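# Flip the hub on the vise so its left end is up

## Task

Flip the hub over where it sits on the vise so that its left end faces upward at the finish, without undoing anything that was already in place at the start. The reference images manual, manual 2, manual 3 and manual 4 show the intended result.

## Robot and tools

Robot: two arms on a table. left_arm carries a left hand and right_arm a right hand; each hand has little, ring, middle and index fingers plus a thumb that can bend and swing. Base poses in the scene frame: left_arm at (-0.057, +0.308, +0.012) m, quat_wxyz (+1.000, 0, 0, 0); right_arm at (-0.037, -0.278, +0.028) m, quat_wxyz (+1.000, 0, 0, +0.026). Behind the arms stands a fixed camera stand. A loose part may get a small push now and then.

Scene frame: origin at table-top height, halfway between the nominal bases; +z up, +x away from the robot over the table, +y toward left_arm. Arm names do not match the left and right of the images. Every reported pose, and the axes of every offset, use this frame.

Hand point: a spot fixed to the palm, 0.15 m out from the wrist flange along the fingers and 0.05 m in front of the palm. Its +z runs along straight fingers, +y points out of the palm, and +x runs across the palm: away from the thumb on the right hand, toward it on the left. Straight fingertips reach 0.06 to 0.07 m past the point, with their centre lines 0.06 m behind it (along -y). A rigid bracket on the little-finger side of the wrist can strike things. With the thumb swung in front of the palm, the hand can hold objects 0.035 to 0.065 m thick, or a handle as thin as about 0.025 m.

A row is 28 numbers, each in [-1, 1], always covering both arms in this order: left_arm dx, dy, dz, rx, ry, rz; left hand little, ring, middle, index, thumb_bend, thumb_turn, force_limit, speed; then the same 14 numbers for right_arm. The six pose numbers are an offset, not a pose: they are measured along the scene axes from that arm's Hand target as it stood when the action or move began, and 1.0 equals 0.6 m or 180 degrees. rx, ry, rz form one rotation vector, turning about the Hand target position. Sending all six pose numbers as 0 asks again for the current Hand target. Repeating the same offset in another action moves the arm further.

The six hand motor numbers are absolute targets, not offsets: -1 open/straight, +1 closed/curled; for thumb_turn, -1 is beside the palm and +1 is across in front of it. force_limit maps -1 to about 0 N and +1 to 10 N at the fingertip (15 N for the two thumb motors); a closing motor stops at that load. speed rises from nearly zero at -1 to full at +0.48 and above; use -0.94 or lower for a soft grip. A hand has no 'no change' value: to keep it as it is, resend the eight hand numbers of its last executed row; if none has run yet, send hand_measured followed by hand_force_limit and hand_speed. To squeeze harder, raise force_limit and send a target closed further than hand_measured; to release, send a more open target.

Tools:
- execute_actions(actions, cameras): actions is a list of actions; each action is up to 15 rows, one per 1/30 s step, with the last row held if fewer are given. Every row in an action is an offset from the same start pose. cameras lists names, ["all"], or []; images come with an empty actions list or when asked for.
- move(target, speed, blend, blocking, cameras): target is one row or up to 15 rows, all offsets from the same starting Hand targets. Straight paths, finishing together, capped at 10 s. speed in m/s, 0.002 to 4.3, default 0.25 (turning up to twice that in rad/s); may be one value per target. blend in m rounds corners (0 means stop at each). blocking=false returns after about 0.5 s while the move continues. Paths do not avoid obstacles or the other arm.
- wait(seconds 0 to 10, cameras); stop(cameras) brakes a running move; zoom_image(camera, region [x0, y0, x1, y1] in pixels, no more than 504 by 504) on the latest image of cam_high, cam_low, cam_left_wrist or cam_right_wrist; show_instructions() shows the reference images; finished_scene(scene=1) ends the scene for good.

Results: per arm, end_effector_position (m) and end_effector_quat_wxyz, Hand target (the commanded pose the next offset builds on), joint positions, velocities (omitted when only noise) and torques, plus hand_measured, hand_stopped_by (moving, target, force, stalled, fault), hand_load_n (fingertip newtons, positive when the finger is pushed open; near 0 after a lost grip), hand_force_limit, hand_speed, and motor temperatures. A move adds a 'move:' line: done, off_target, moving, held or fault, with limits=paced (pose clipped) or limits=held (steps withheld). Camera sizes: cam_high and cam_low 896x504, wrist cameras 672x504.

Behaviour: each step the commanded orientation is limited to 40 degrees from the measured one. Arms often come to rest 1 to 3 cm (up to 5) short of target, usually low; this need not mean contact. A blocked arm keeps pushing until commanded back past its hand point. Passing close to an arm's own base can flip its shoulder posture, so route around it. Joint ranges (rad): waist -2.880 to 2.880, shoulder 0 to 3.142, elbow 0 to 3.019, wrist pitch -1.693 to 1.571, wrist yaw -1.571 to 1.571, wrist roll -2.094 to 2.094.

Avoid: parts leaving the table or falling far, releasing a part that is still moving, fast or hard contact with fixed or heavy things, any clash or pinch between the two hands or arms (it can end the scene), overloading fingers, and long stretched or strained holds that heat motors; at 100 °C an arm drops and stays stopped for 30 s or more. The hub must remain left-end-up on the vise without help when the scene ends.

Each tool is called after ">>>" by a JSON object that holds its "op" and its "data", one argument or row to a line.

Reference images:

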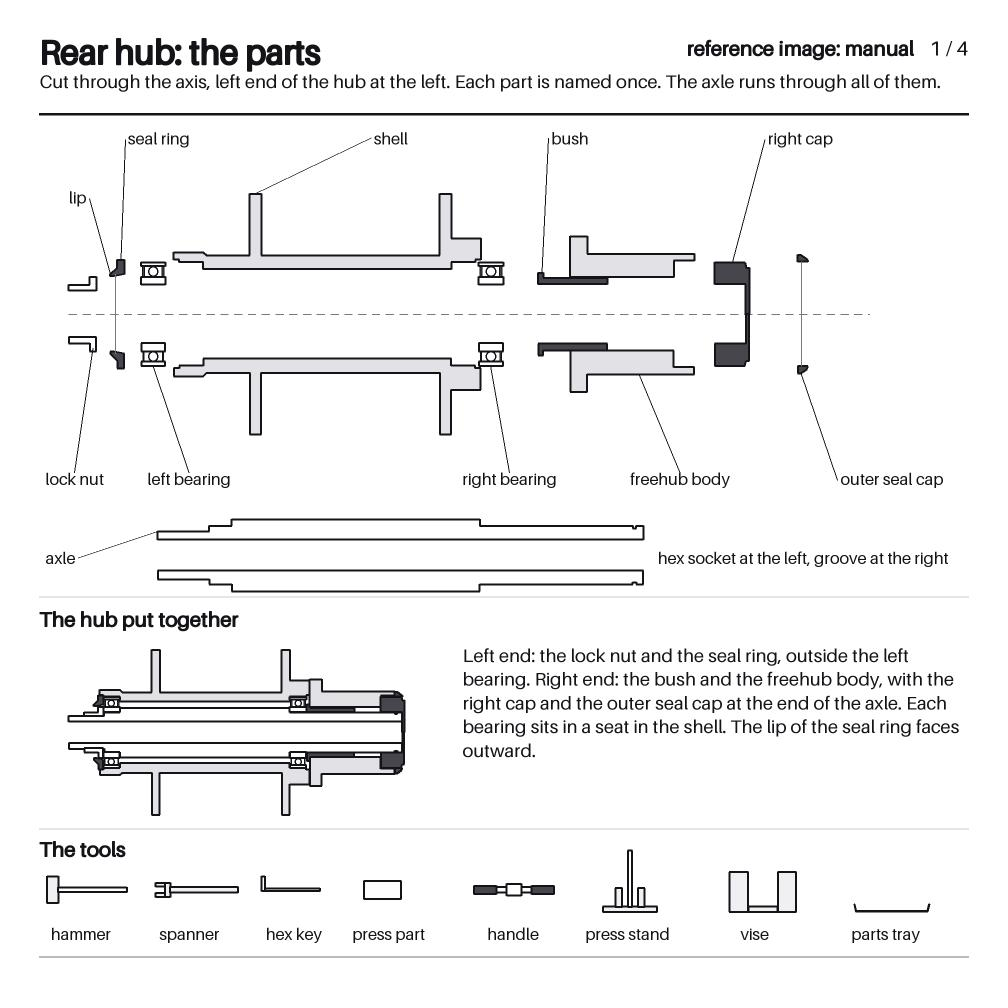

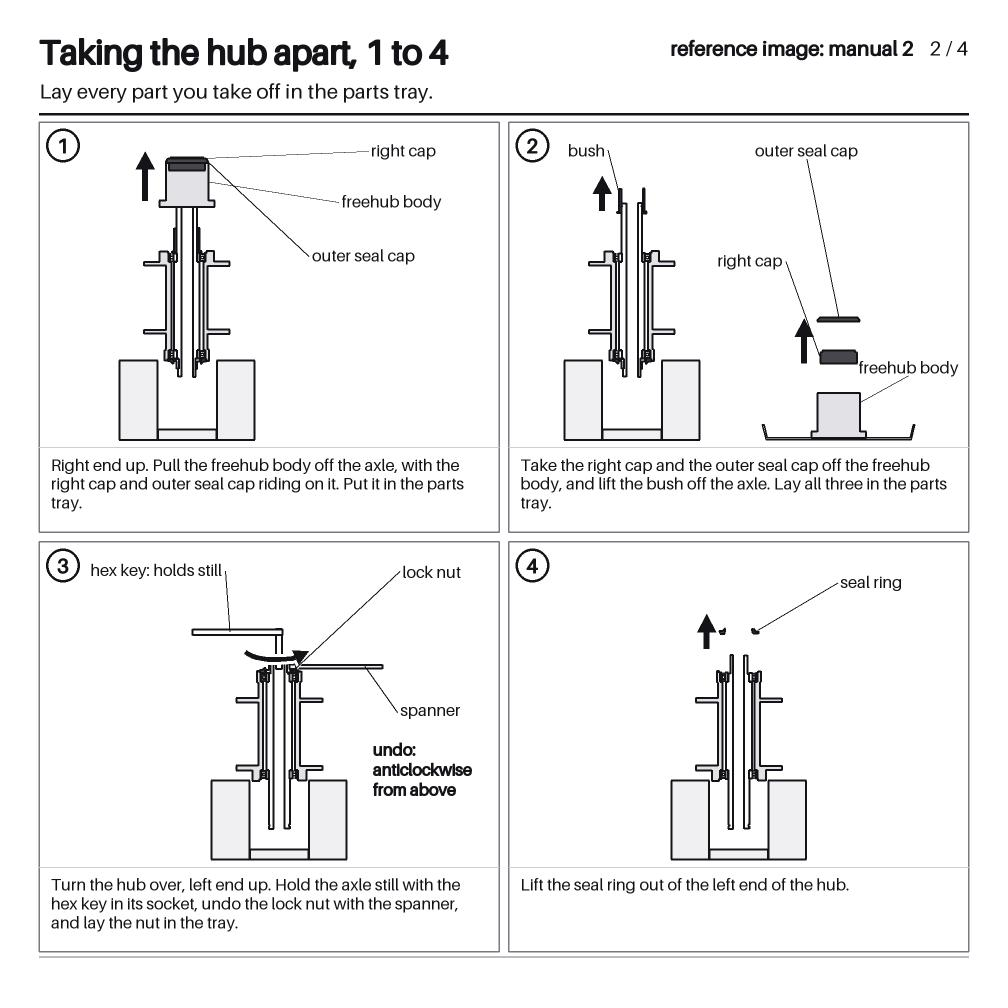

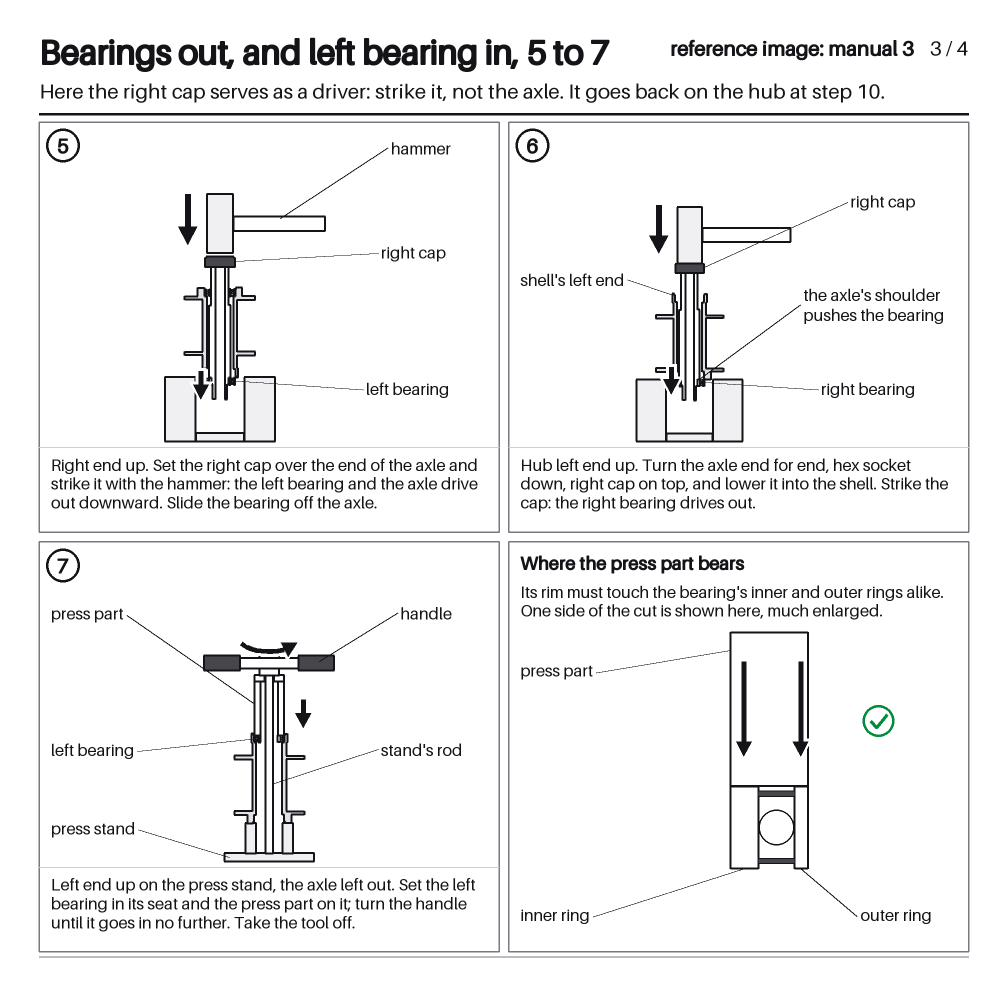

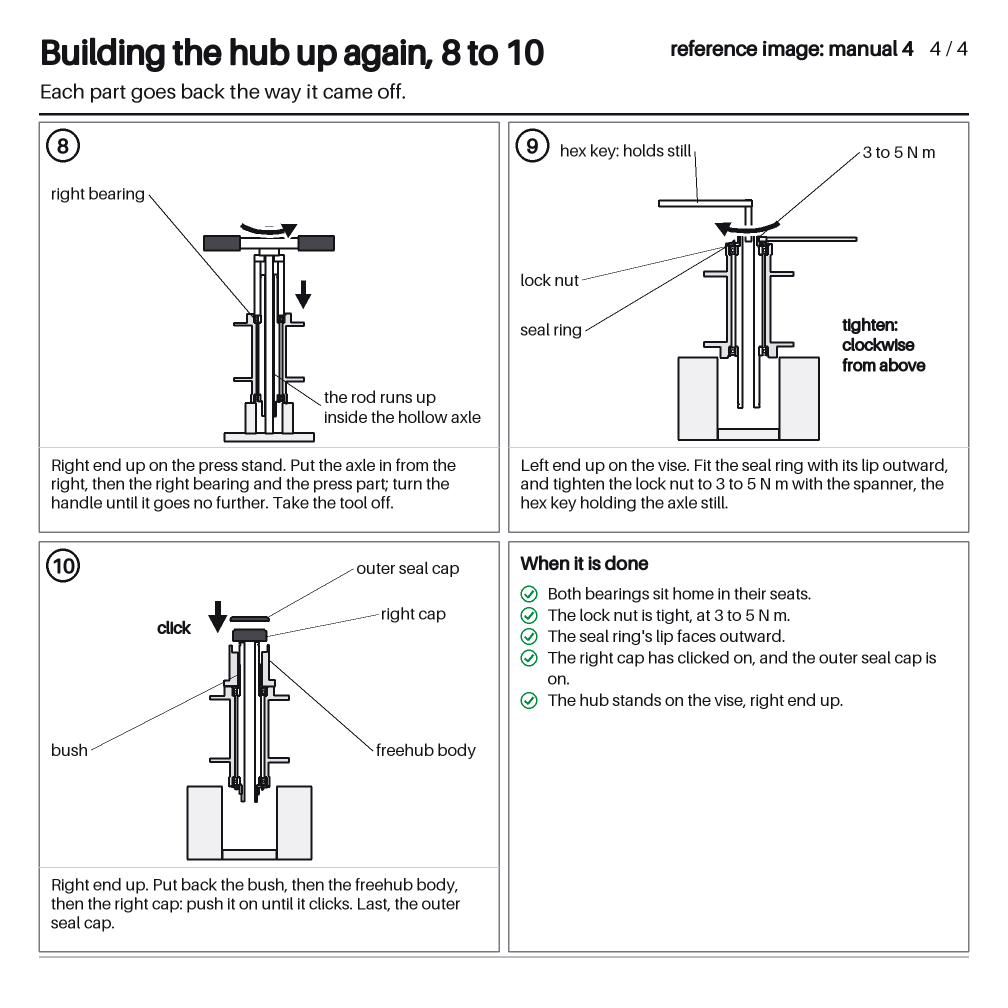

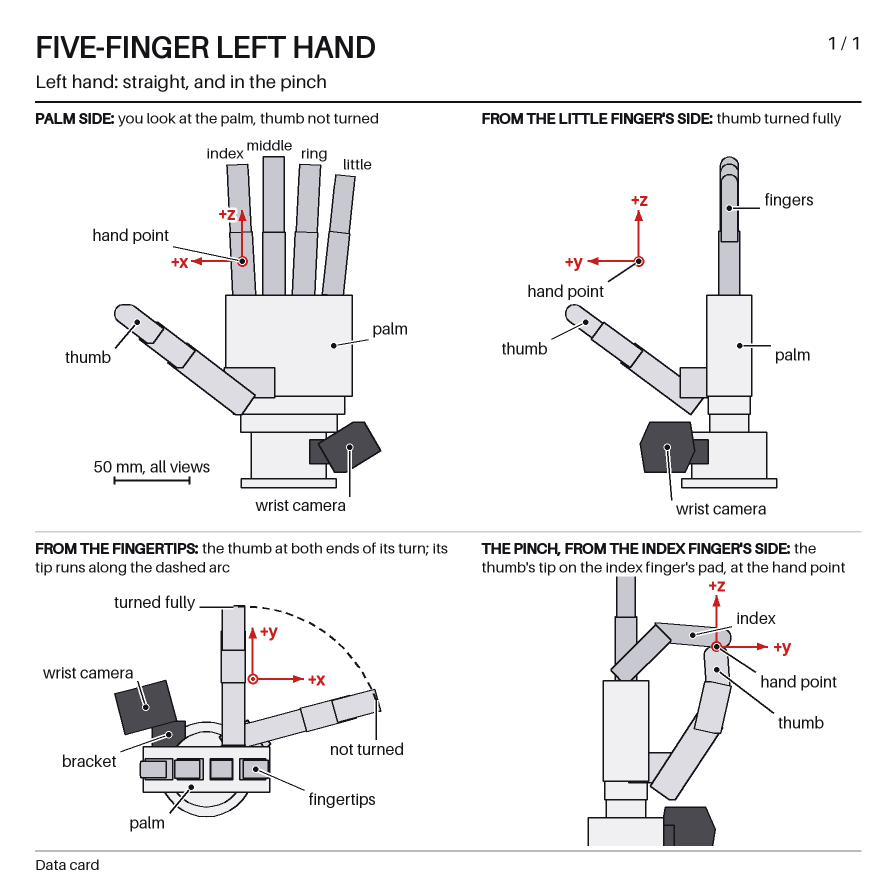

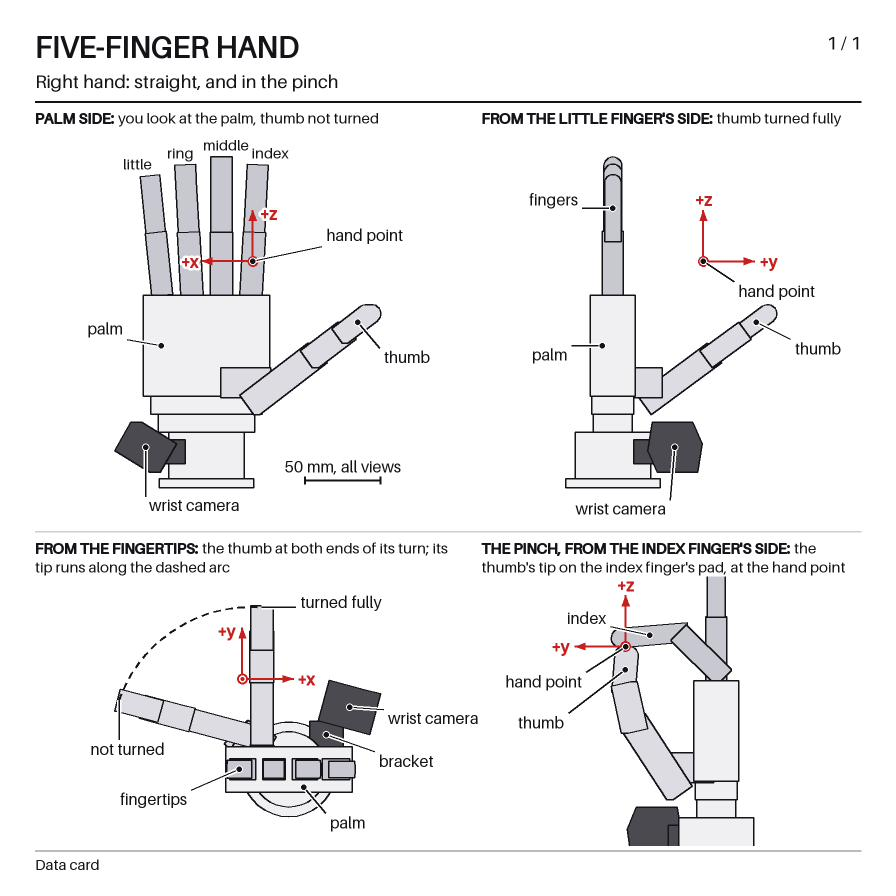

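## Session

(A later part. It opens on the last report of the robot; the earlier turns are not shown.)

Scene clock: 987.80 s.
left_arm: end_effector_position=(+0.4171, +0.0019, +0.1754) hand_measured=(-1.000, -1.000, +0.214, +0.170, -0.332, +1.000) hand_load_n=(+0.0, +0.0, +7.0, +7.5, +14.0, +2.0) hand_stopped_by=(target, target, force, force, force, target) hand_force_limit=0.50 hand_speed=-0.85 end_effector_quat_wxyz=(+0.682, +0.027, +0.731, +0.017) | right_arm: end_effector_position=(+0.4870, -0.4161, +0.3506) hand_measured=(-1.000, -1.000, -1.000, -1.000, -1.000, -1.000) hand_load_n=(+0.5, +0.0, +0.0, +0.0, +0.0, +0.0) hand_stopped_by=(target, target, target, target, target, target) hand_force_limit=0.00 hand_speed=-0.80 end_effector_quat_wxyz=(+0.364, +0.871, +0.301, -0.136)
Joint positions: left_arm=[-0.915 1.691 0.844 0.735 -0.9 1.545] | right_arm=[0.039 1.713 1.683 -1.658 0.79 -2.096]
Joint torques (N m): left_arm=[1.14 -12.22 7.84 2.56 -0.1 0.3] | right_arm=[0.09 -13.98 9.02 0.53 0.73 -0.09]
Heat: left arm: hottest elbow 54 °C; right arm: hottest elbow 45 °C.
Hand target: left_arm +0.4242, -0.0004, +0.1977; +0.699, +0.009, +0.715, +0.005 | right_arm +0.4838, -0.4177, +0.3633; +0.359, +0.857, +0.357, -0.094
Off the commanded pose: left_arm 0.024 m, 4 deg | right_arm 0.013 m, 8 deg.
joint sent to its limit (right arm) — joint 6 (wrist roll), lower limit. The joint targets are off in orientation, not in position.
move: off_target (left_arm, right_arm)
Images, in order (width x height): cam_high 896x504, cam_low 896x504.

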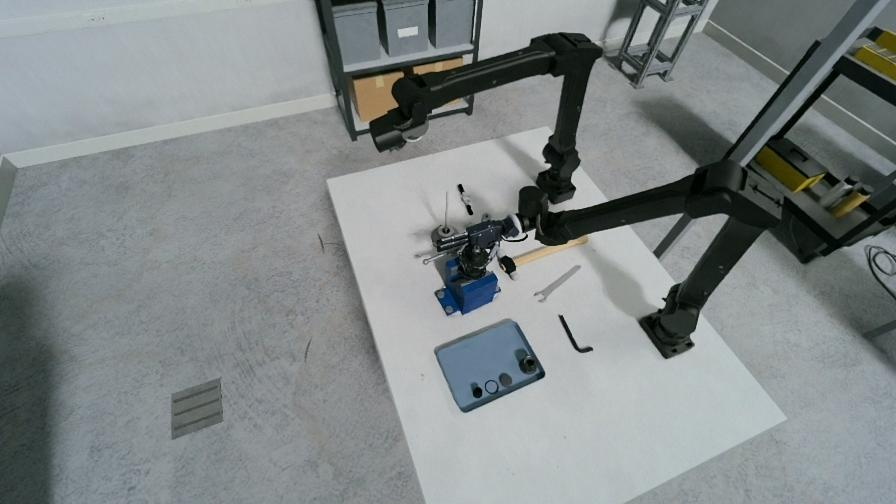

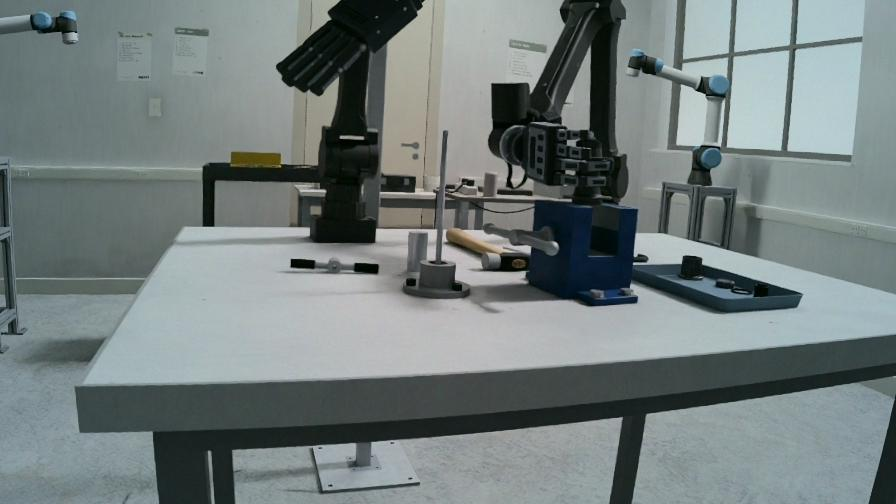

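>>> {"op": "move", "data": {
  "target": [0.0,0.0,-0.01,0,0,0,-1,-1,0.85,0.85,0.85,1,0.5,-0.85,0,0,0,0,0,0,-1,-1,-1,-1,-1,-1,0,-0.8],
  "speed": 0.05,
  "cameras": ["cam_high","cam_low","cam_left_wrist"]
}}

>>> {"op": "zoom_image", "data": {
  "camera": "cam_low",
  "region": [540, 120, 640, 220]
}}

>>> {"op": "zoom_image", "data": {
  "camera": "cam_high",
  "region": [440, 230, 510, 300]
}}

Scene clock: 993.90 s.
left_arm: end_effector_position=(+0.4173, +0.0016, +0.1693) hand_measured=(-1.000, -1.000, +0.214, +0.170, -0.332, +1.000) hand_load_n=(+0.0, +0.5, +7.0, +8.0, +14.0, +2.0) hand_stopped_by=(target, target, force, force, force, target) hand_force_limit=0.50 hand_speed=-0.85 end_effector_quat_wxyz=(+0.682, +0.027, +0.731, +0.017) | right_arm: end_effector_position=(+0.4870, -0.4161, +0.3506) hand_measured=(-1.000, -1.000, -1.000, -1.000, -1.000, -1.000) hand_load_n=(+0.0, +0.0, +0.0, +0.0, +0.0, +0.0) hand_stopped_by=(target, target, target, target, target, target) hand_force_limit=0.00 hand_speed=-0.80 end_effector_quat_wxyz=(+0.364, +0.871, +0.301, -0.136)
Joint positions: left_arm=[-0.915 1.705 0.841 0.752 -0.899 1.545] | right_arm=[0.039 1.713 1.683 -1.658 0.79 -2.096]
Joint torques (N m): left_arm=[0.91 -13.86 7.64 2.65 -0.18 0.29] | right_arm=[0.15 -13.98 8.94 0.54 0.72 -0.13]
Heat: left arm: hottest elbow 53 °C; right arm: hottest elbow 45 °C.
Hand target: left_arm +0.4243, -0.0005, +0.1918; +0.699, +0.010, +0.715, +0.005 | right_arm +0.4838, -0.4177, +0.3633; +0.359, +0.857, +0.357, -0.094
Off the commanded pose: left_arm 0.024 m, 4 deg | right_arm 0.013 m, 8 deg.
joint sent to its limit (right arm) — joint 6 (wrist roll), lower limit. The joint targets are off in orientation, not in position.
move: off_target (left_arm, right_arm)
Images, in order (width x height): cam_high 896x504, cam_low 896x504, cam_left_wrist 672x504.

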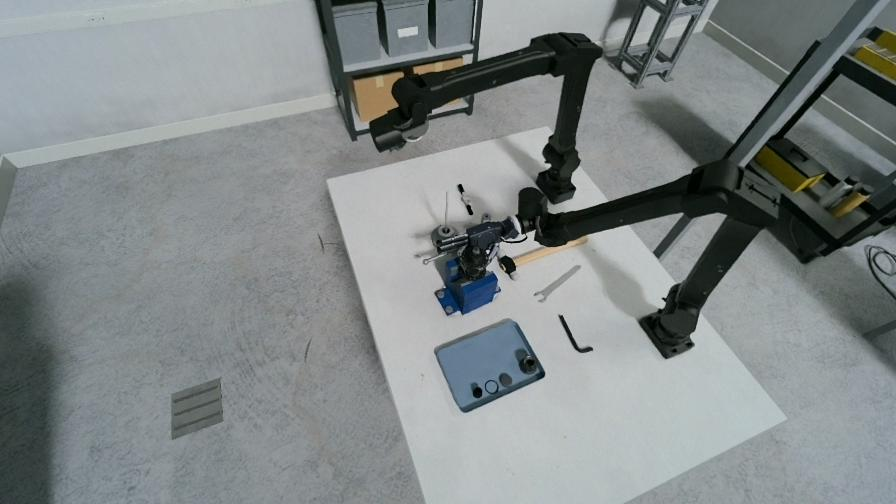

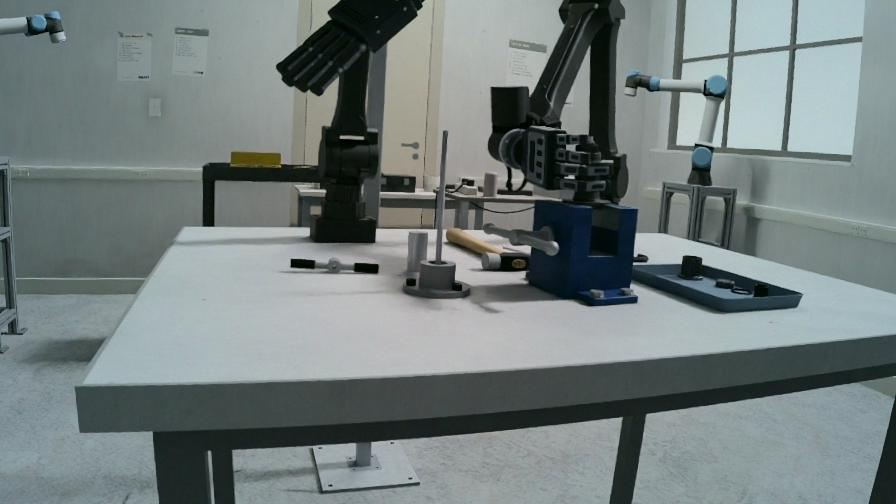

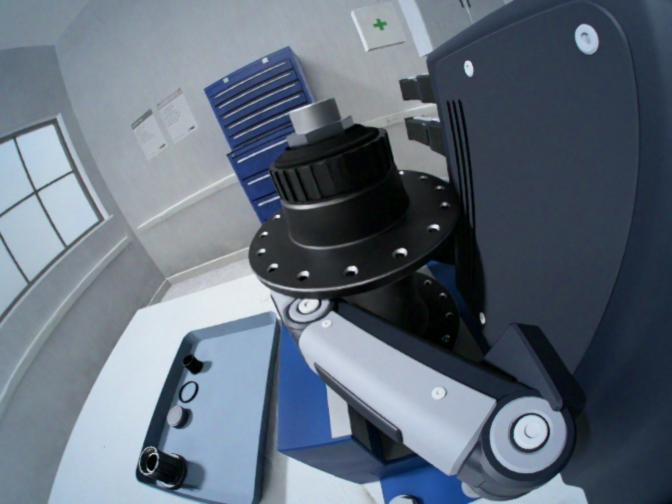

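Scaled by 5.040 from the camera's 896x504 image, which has a finer 1280x720 frame.

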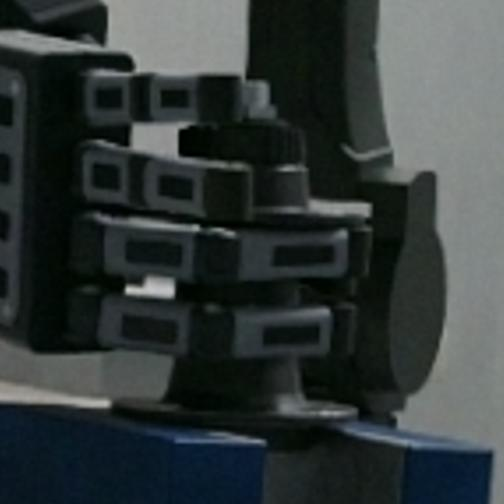

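Scaled by 7.200 from the camera's 896x504 image, which has a finer 1280x720 frame.

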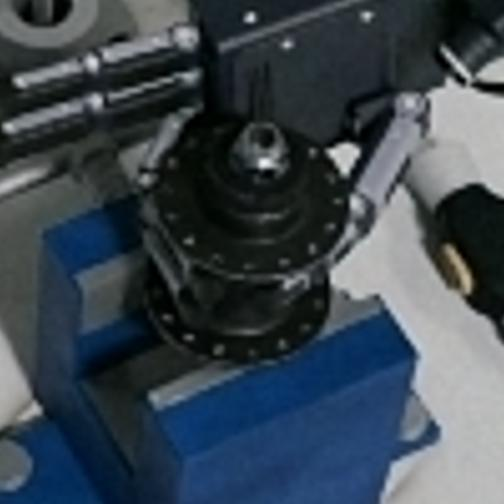

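>>> {"op": "move", "data": {
  "target": [0.0,0.0,-0.01,0,0,0,-1,-1,0.85,0.85,0.85,1,0.5,-0.85,0,0,0,0,0,0,-1,-1,-1,-1,-1,-1,0,-0.8],
  "speed": 0.05,
  "cameras": ["cam_high","cam_low","cam_left_wrist"]
}}

>>> {"op": "zoom_image", "data": {
  "camera": "cam_low",
  "region": [540, 120, 640, 220]
}}

>>> {"op": "zoom_image", "data": {
  "camera": "cam_high",
  "region": [440, 230, 510, 300]
}}

Scene clock: 998.00 s.
left_arm: end_effector_position=(+0.4174, +0.0016, +0.1688) hand_measured=(-1.000, -1.000, +0.214, +0.170, -0.332, +1.000) hand_load_n=(+0.0, +0.0, +7.5, +7.0, +14.0, +1.0) hand_stopped_by=(target, target, force, force, force, target) hand_force_limit=0.50 hand_speed=-0.85 end_effector_quat_wxyz=(+0.685, +0.023, +0.728, +0.013) | right_arm: end_effector_position=(+0.4870, -0.4161, +0.3506) hand_measured=(-1.000, -1.000, -1.000, -1.000, -1.000, -1.000) hand_load_n=(+0.0, +0.0, +0.0, +0.0, +0.0, +0.0) hand_stopped_by=(target, target, target, target, target, target) hand_force_limit=0.00 hand_speed=-0.80 end_effector_quat_wxyz=(+0.364, +0.871, +0.301, -0.136)
Joint positions: left_arm=[-0.915 1.71 0.839 0.773 -0.9 1.545] | right_arm=[0.039 1.713 1.683 -1.658 0.79 -2.096]
Joint torques (N m): left_arm=[0.44 -12.92 7.57 2.61 -0.14 0.25] | right_arm=[-0.03 -14.74 9.01 0.58 0.72 -0.1]
Heat: left arm: hottest elbow 53 °C; right arm: hottest elbow 45 °C.
Hand target: left_arm +0.4243, -0.0005, +0.1858; +0.699, +0.009, +0.715, +0.005 | right_arm +0.4838, -0.4177, +0.3633; +0.359, +0.857, +0.357, -0.094
Off the commanded pose: left_arm 0.018 m, 3 deg | right_arm 0.013 m, 8 deg.
joint sent to its limit (right arm) — joint 6 (wrist roll), lower limit. The joint targets are off in orientation, not in position.
move: off_target (left_arm, right_arm)
Images, in order (width x height): cam_high 896x504, cam_low 896x504, cam_left_wrist 672x504.

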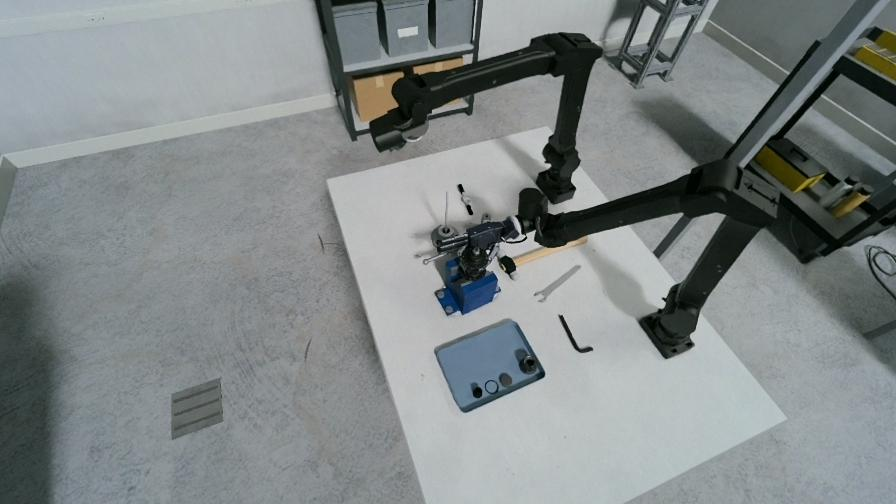

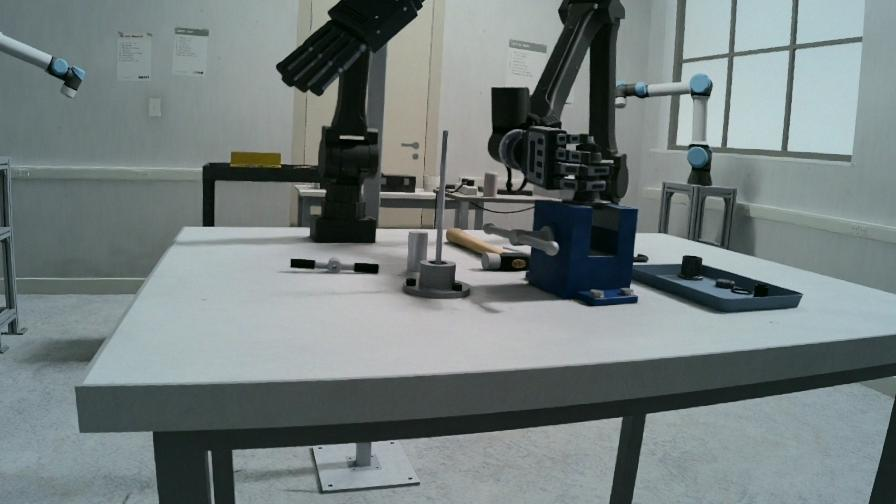

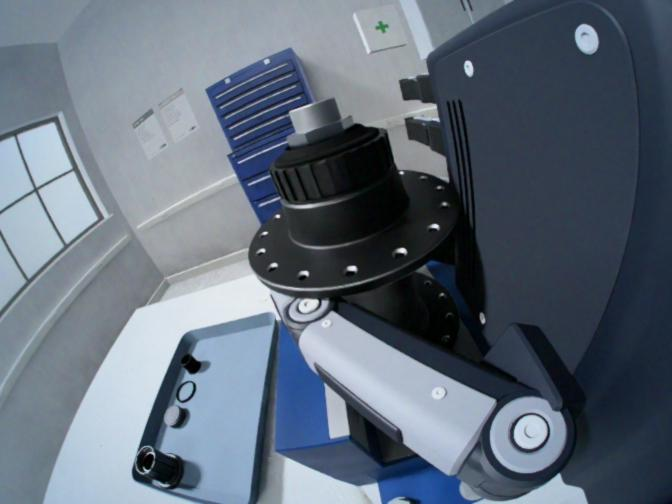

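Scaled by 5.040 from the camera's 896x504 image, which has a finer 1280x720 frame.

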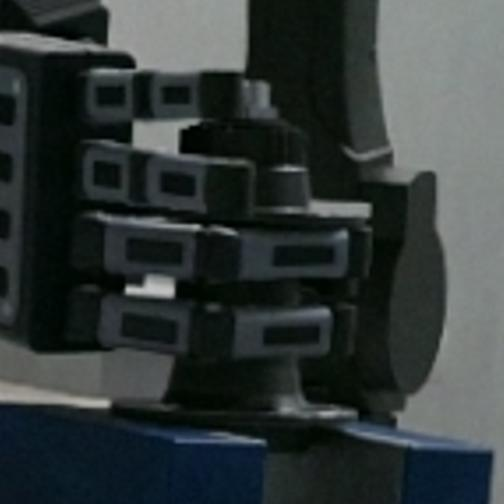

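Scaled by 7.200 from the camera's 896x504 image, which has a finer 1280x720 frame.

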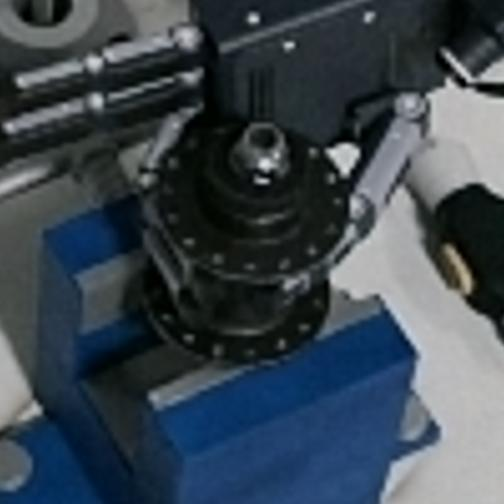

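>>> {"op": "move", "data": {
  "target": [
    [0.0,0.0,-0.006,0,0,0,-1,-1,0.85,0.85,0.85,1,0.5,-0.85,0,0,0,0,0,0,-1,-1,-1,-1,-1,-1,0,-0.8],
    [0.0,0.0,-0.006,0,0,0,-1,-1,-0.2,-0.2,-0.6,1,0.5,-0.85,0,0,0,0,0,0,-1,-1,-1,-1,-1,-1,0,-0.8]
  ],
  "speed": 0.05,
  "cameras": ["cam_high","cam_low","cam_left_wrist"]
}}

>>> {"op": "zoom_image", "data": {
  "camera": "cam_low",
  "region": [540, 120, 640, 220]
}}

>>> {"op": "zoom_image", "data": {
  "camera": "cam_high",
  "region": [440, 230, 510, 300]
}}

Scene clock: 1007.80 s.
left_arm: end_effector_position=(+0.4181, +0.0009, +0.1679) hand_measured=(-1.000, -1.000, -0.200, -0.200, -0.600, +1.000) hand_load_n=(+0.0, +0.0, +0.0, +0.0, -0.5, +0.0) hand_stopped_by=(target, target, target, target, target, target) hand_force_limit=0.50 hand_speed=-0.85 end_effector_quat_wxyz=(+0.688, +0.020, +0.725, +0.011) | right_arm: end_effector_position=(+0.4870, -0.4161, +0.3506) hand_measured=(-1.000, -1.000, -1.000, -1.000, -1.000, -1.000) hand_load_n=(+0.0, +0.0, +0.0, +0.0, +0.0, +0.0) hand_stopped_by=(target, target, target, target, target, target) hand_force_limit=0.00 hand_speed=-0.80 end_effector_quat_wxyz=(+0.364, +0.871, +0.301, -0.136)
Joint positions: left_arm=[-0.915 1.718 0.839 0.794 -0.9 1.547] | right_arm=[0.039 1.713 1.683 -1.658 0.79 -2.096]
Joint torques (N m): left_arm=[0.62 -12.1 7.28 2.21 -0.09 0.28] | right_arm=[-0.15 -14.56 8.94 0.39 0.71 -0.1]
Motor temperatures (°C): left_arm=[31 40 52 34 35 30] | right_arm=[32 44 45 30 37 32]
Heat: left arm: hottest elbow 52 °C; right arm: hottest elbow 45 °C.
Hand target: left_arm +0.4243, -0.0005, +0.1823; +0.699, +0.009, +0.715, +0.004 | right_arm +0.4838, -0.4177, +0.3633; +0.359, +0.857, +0.357, -0.094
Off the commanded pose: left_arm 0.016 m, 2 deg | right_arm 0.013 m, 8 deg.
joint sent to its limit (right arm) — joint 6 (wrist roll), lower limit. The joint targets are off in orientation, not in position.
move: off_target (left_arm, right_arm); target 2's new numbers were sent with left_arm's hand 0.015 m and 2 deg from that target
Images, in order (width x height): cam_high 896x504, cam_low 896x504, cam_left_wrist 672x504.

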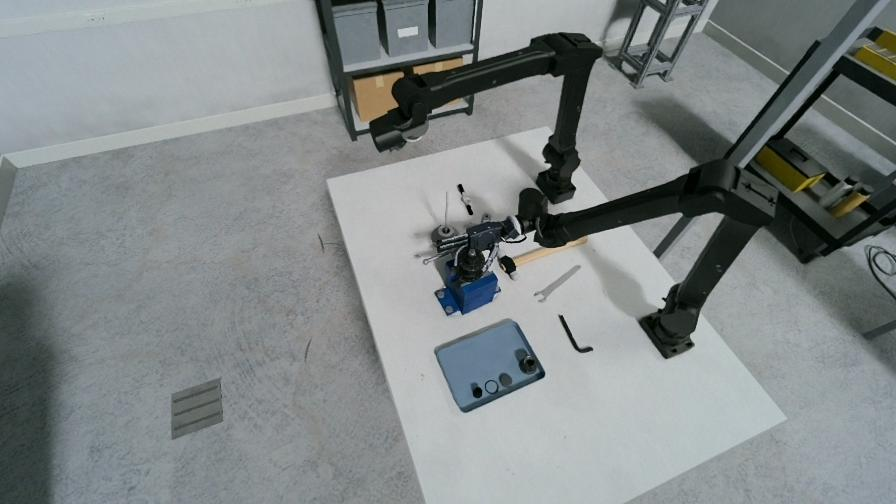

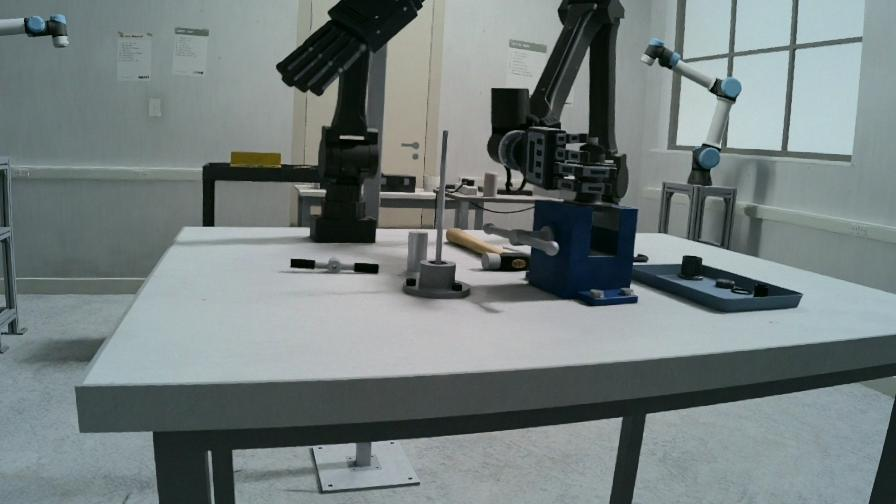

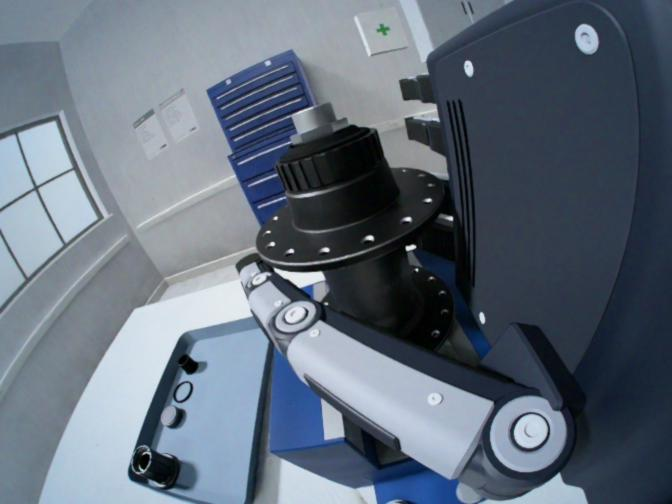

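Scaled by 5.040 from the camera's 896x504 image, which has a finer 1280x720 frame.

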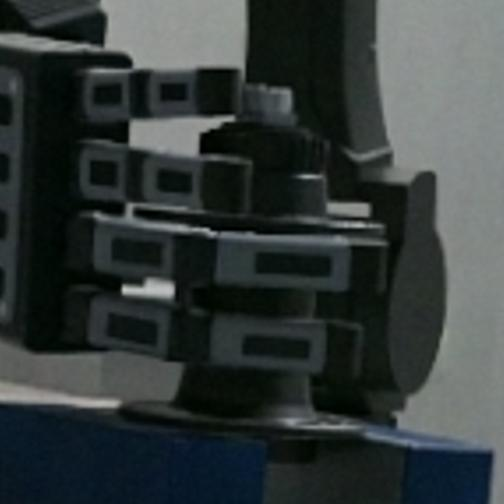

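Scaled by 7.200 from the camera's 896x504 image, which has a finer 1280x720 frame.

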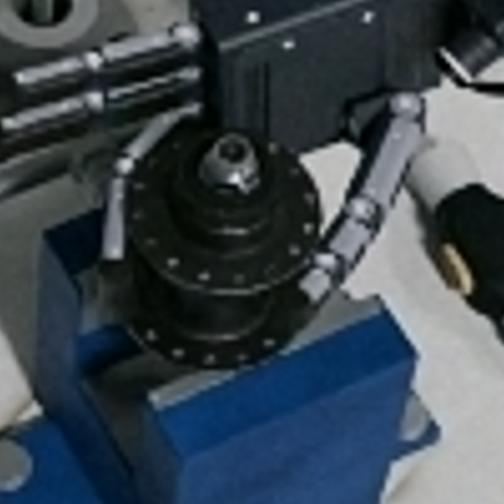

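>>> {"op": "move", "data": {
  "target": [
    [0.0,0.0,-0.012,0,0,0,-1,-1,-0.2,-0.2,-0.6,1,0.5,-0.85,0,0,0,0,0,0,-1,-1,-1,-1,-1,-1,0,-0.8],
    [0.0,0.0,-0.012,0,0,0,-1,-1,-1,-1,-0.8,1,0.5,-0.6,0,0,0,0,0,0,-1,-1,-1,-1,-1,-1,0,-0.8]
  ],
  "speed": 0.05,
  "cameras": ["cam_high","cam_low","cam_left_wrist"]
}}

>>> {"op": "zoom_image", "data": {
  "camera": "cam_low",
  "region": [540, 120, 640, 220]
}}

>>> {"op": "zoom_image", "data": {
  "camera": "cam_high",
  "region": [440, 230, 510, 300]
}}

Scene clock: 1016.67 s.
left_arm: end_effector_position=(+0.4189, -0.0001, +0.1686) hand_measured=(-1.000, -1.000, -1.000, -1.000, -0.800, +1.000) hand_load_n=(+0.0, +0.0, +0.0, +0.0, +0.0, +0.5) hand_stopped_by=(target, target, target, target, target, target) hand_force_limit=0.50 hand_speed=-0.60 end_effector_quat_wxyz=(+0.692, +0.016, +0.721, +0.006) | right_arm: end_effector_position=(+0.4870, -0.4161, +0.3506) hand_measured=(-1.000, -1.000, -1.000, -1.000, -1.000, -1.000) hand_load_n=(+0.0, +0.0, +0.0, +0.0, +0.0, +0.0) hand_stopped_by=(target, target, target, target, target, target) hand_force_limit=0.00 hand_speed=-0.80 end_effector_quat_wxyz=(+0.364, +0.871, +0.301, -0.136)
Joint positions: left_arm=[-0.915 1.724 0.839 0.819 -0.9 1.55] | right_arm=[0.039 1.713 1.683 -1.658 0.79 -2.096]
Joint torques (N m): left_arm=[0.79 -11.46 6.99 2.02 -0.07 0.21] | right_arm=[-0.38 -14.74 8.95 0.54 0.72 -0.13]
Heat: left arm: hottest elbow 52 °C; right arm: hottest elbow 45 °C.
Hand target: left_arm +0.4243, -0.0005, +0.1749; +0.699, +0.009, +0.716, +0.004 | right_arm +0.4838, -0.4177, +0.3633; +0.359, +0.857, +0.357, -0.094
Off the commanded pose: left_arm 0.008 m, 1 deg | right_arm 0.013 m, 8 deg.
joint sent to its limit (right arm) — joint 6 (wrist roll), lower limit. The joint targets are off in orientation, not in position.
move: off_target (right_arm)
Images, in order (width x height): cam_high 896x504, cam_low 896x504, cam_left_wrist 672x504.

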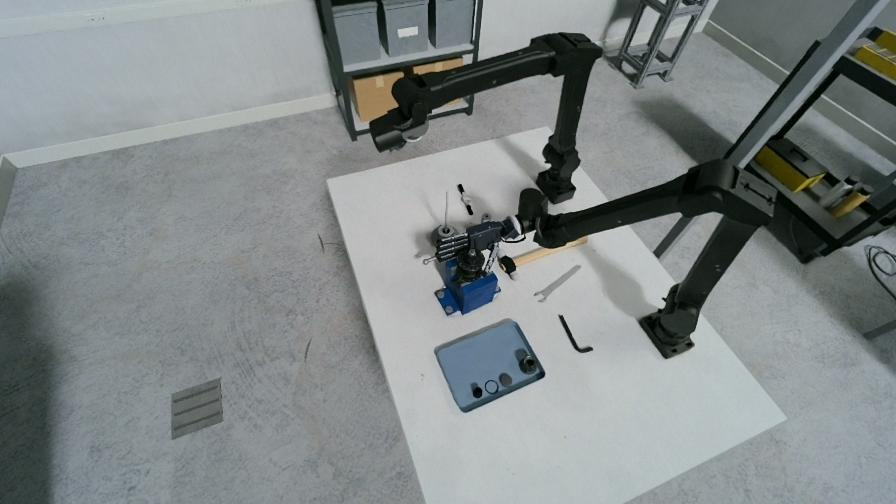

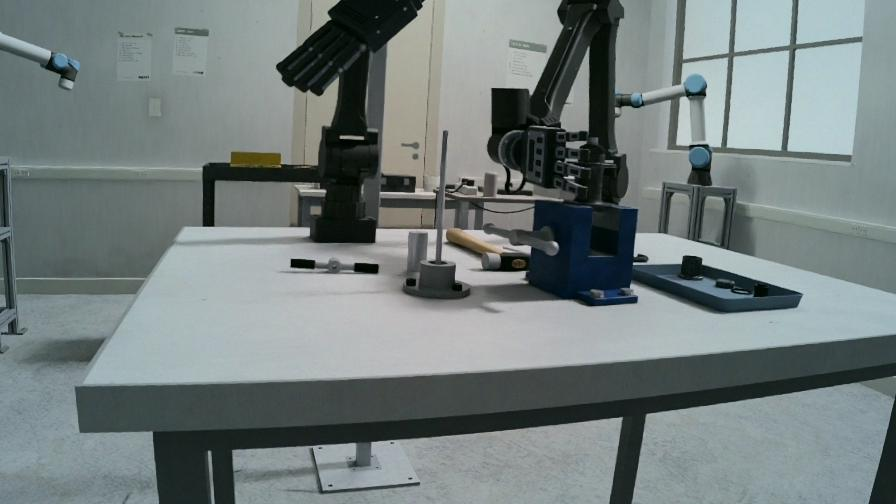

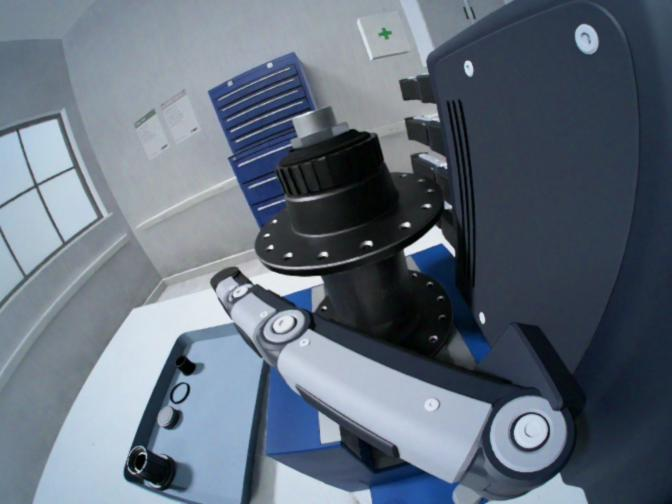

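Scaled by 5.040 from the camera's 896x504 image, which has a finer 1280x720 frame.

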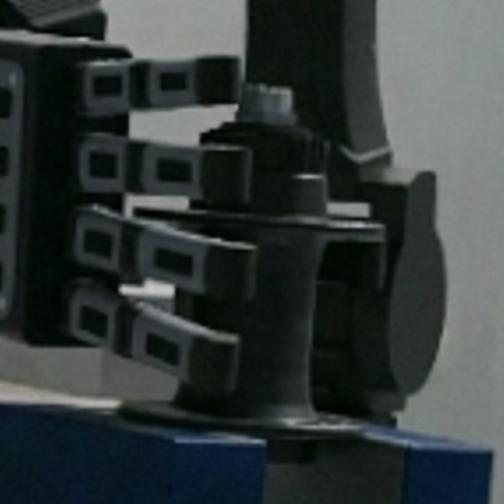

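Scaled by 7.200 from the camera's 896x504 image, which has a finer 1280x720 frame.

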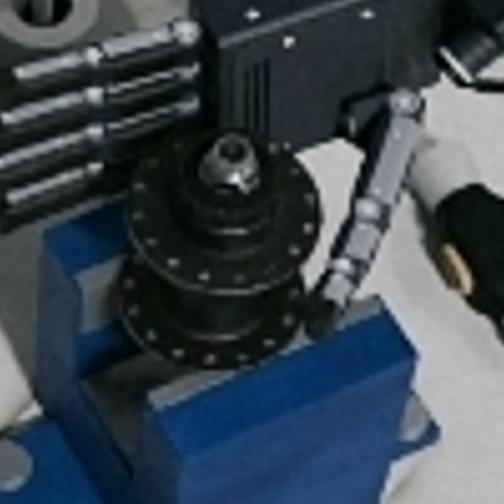

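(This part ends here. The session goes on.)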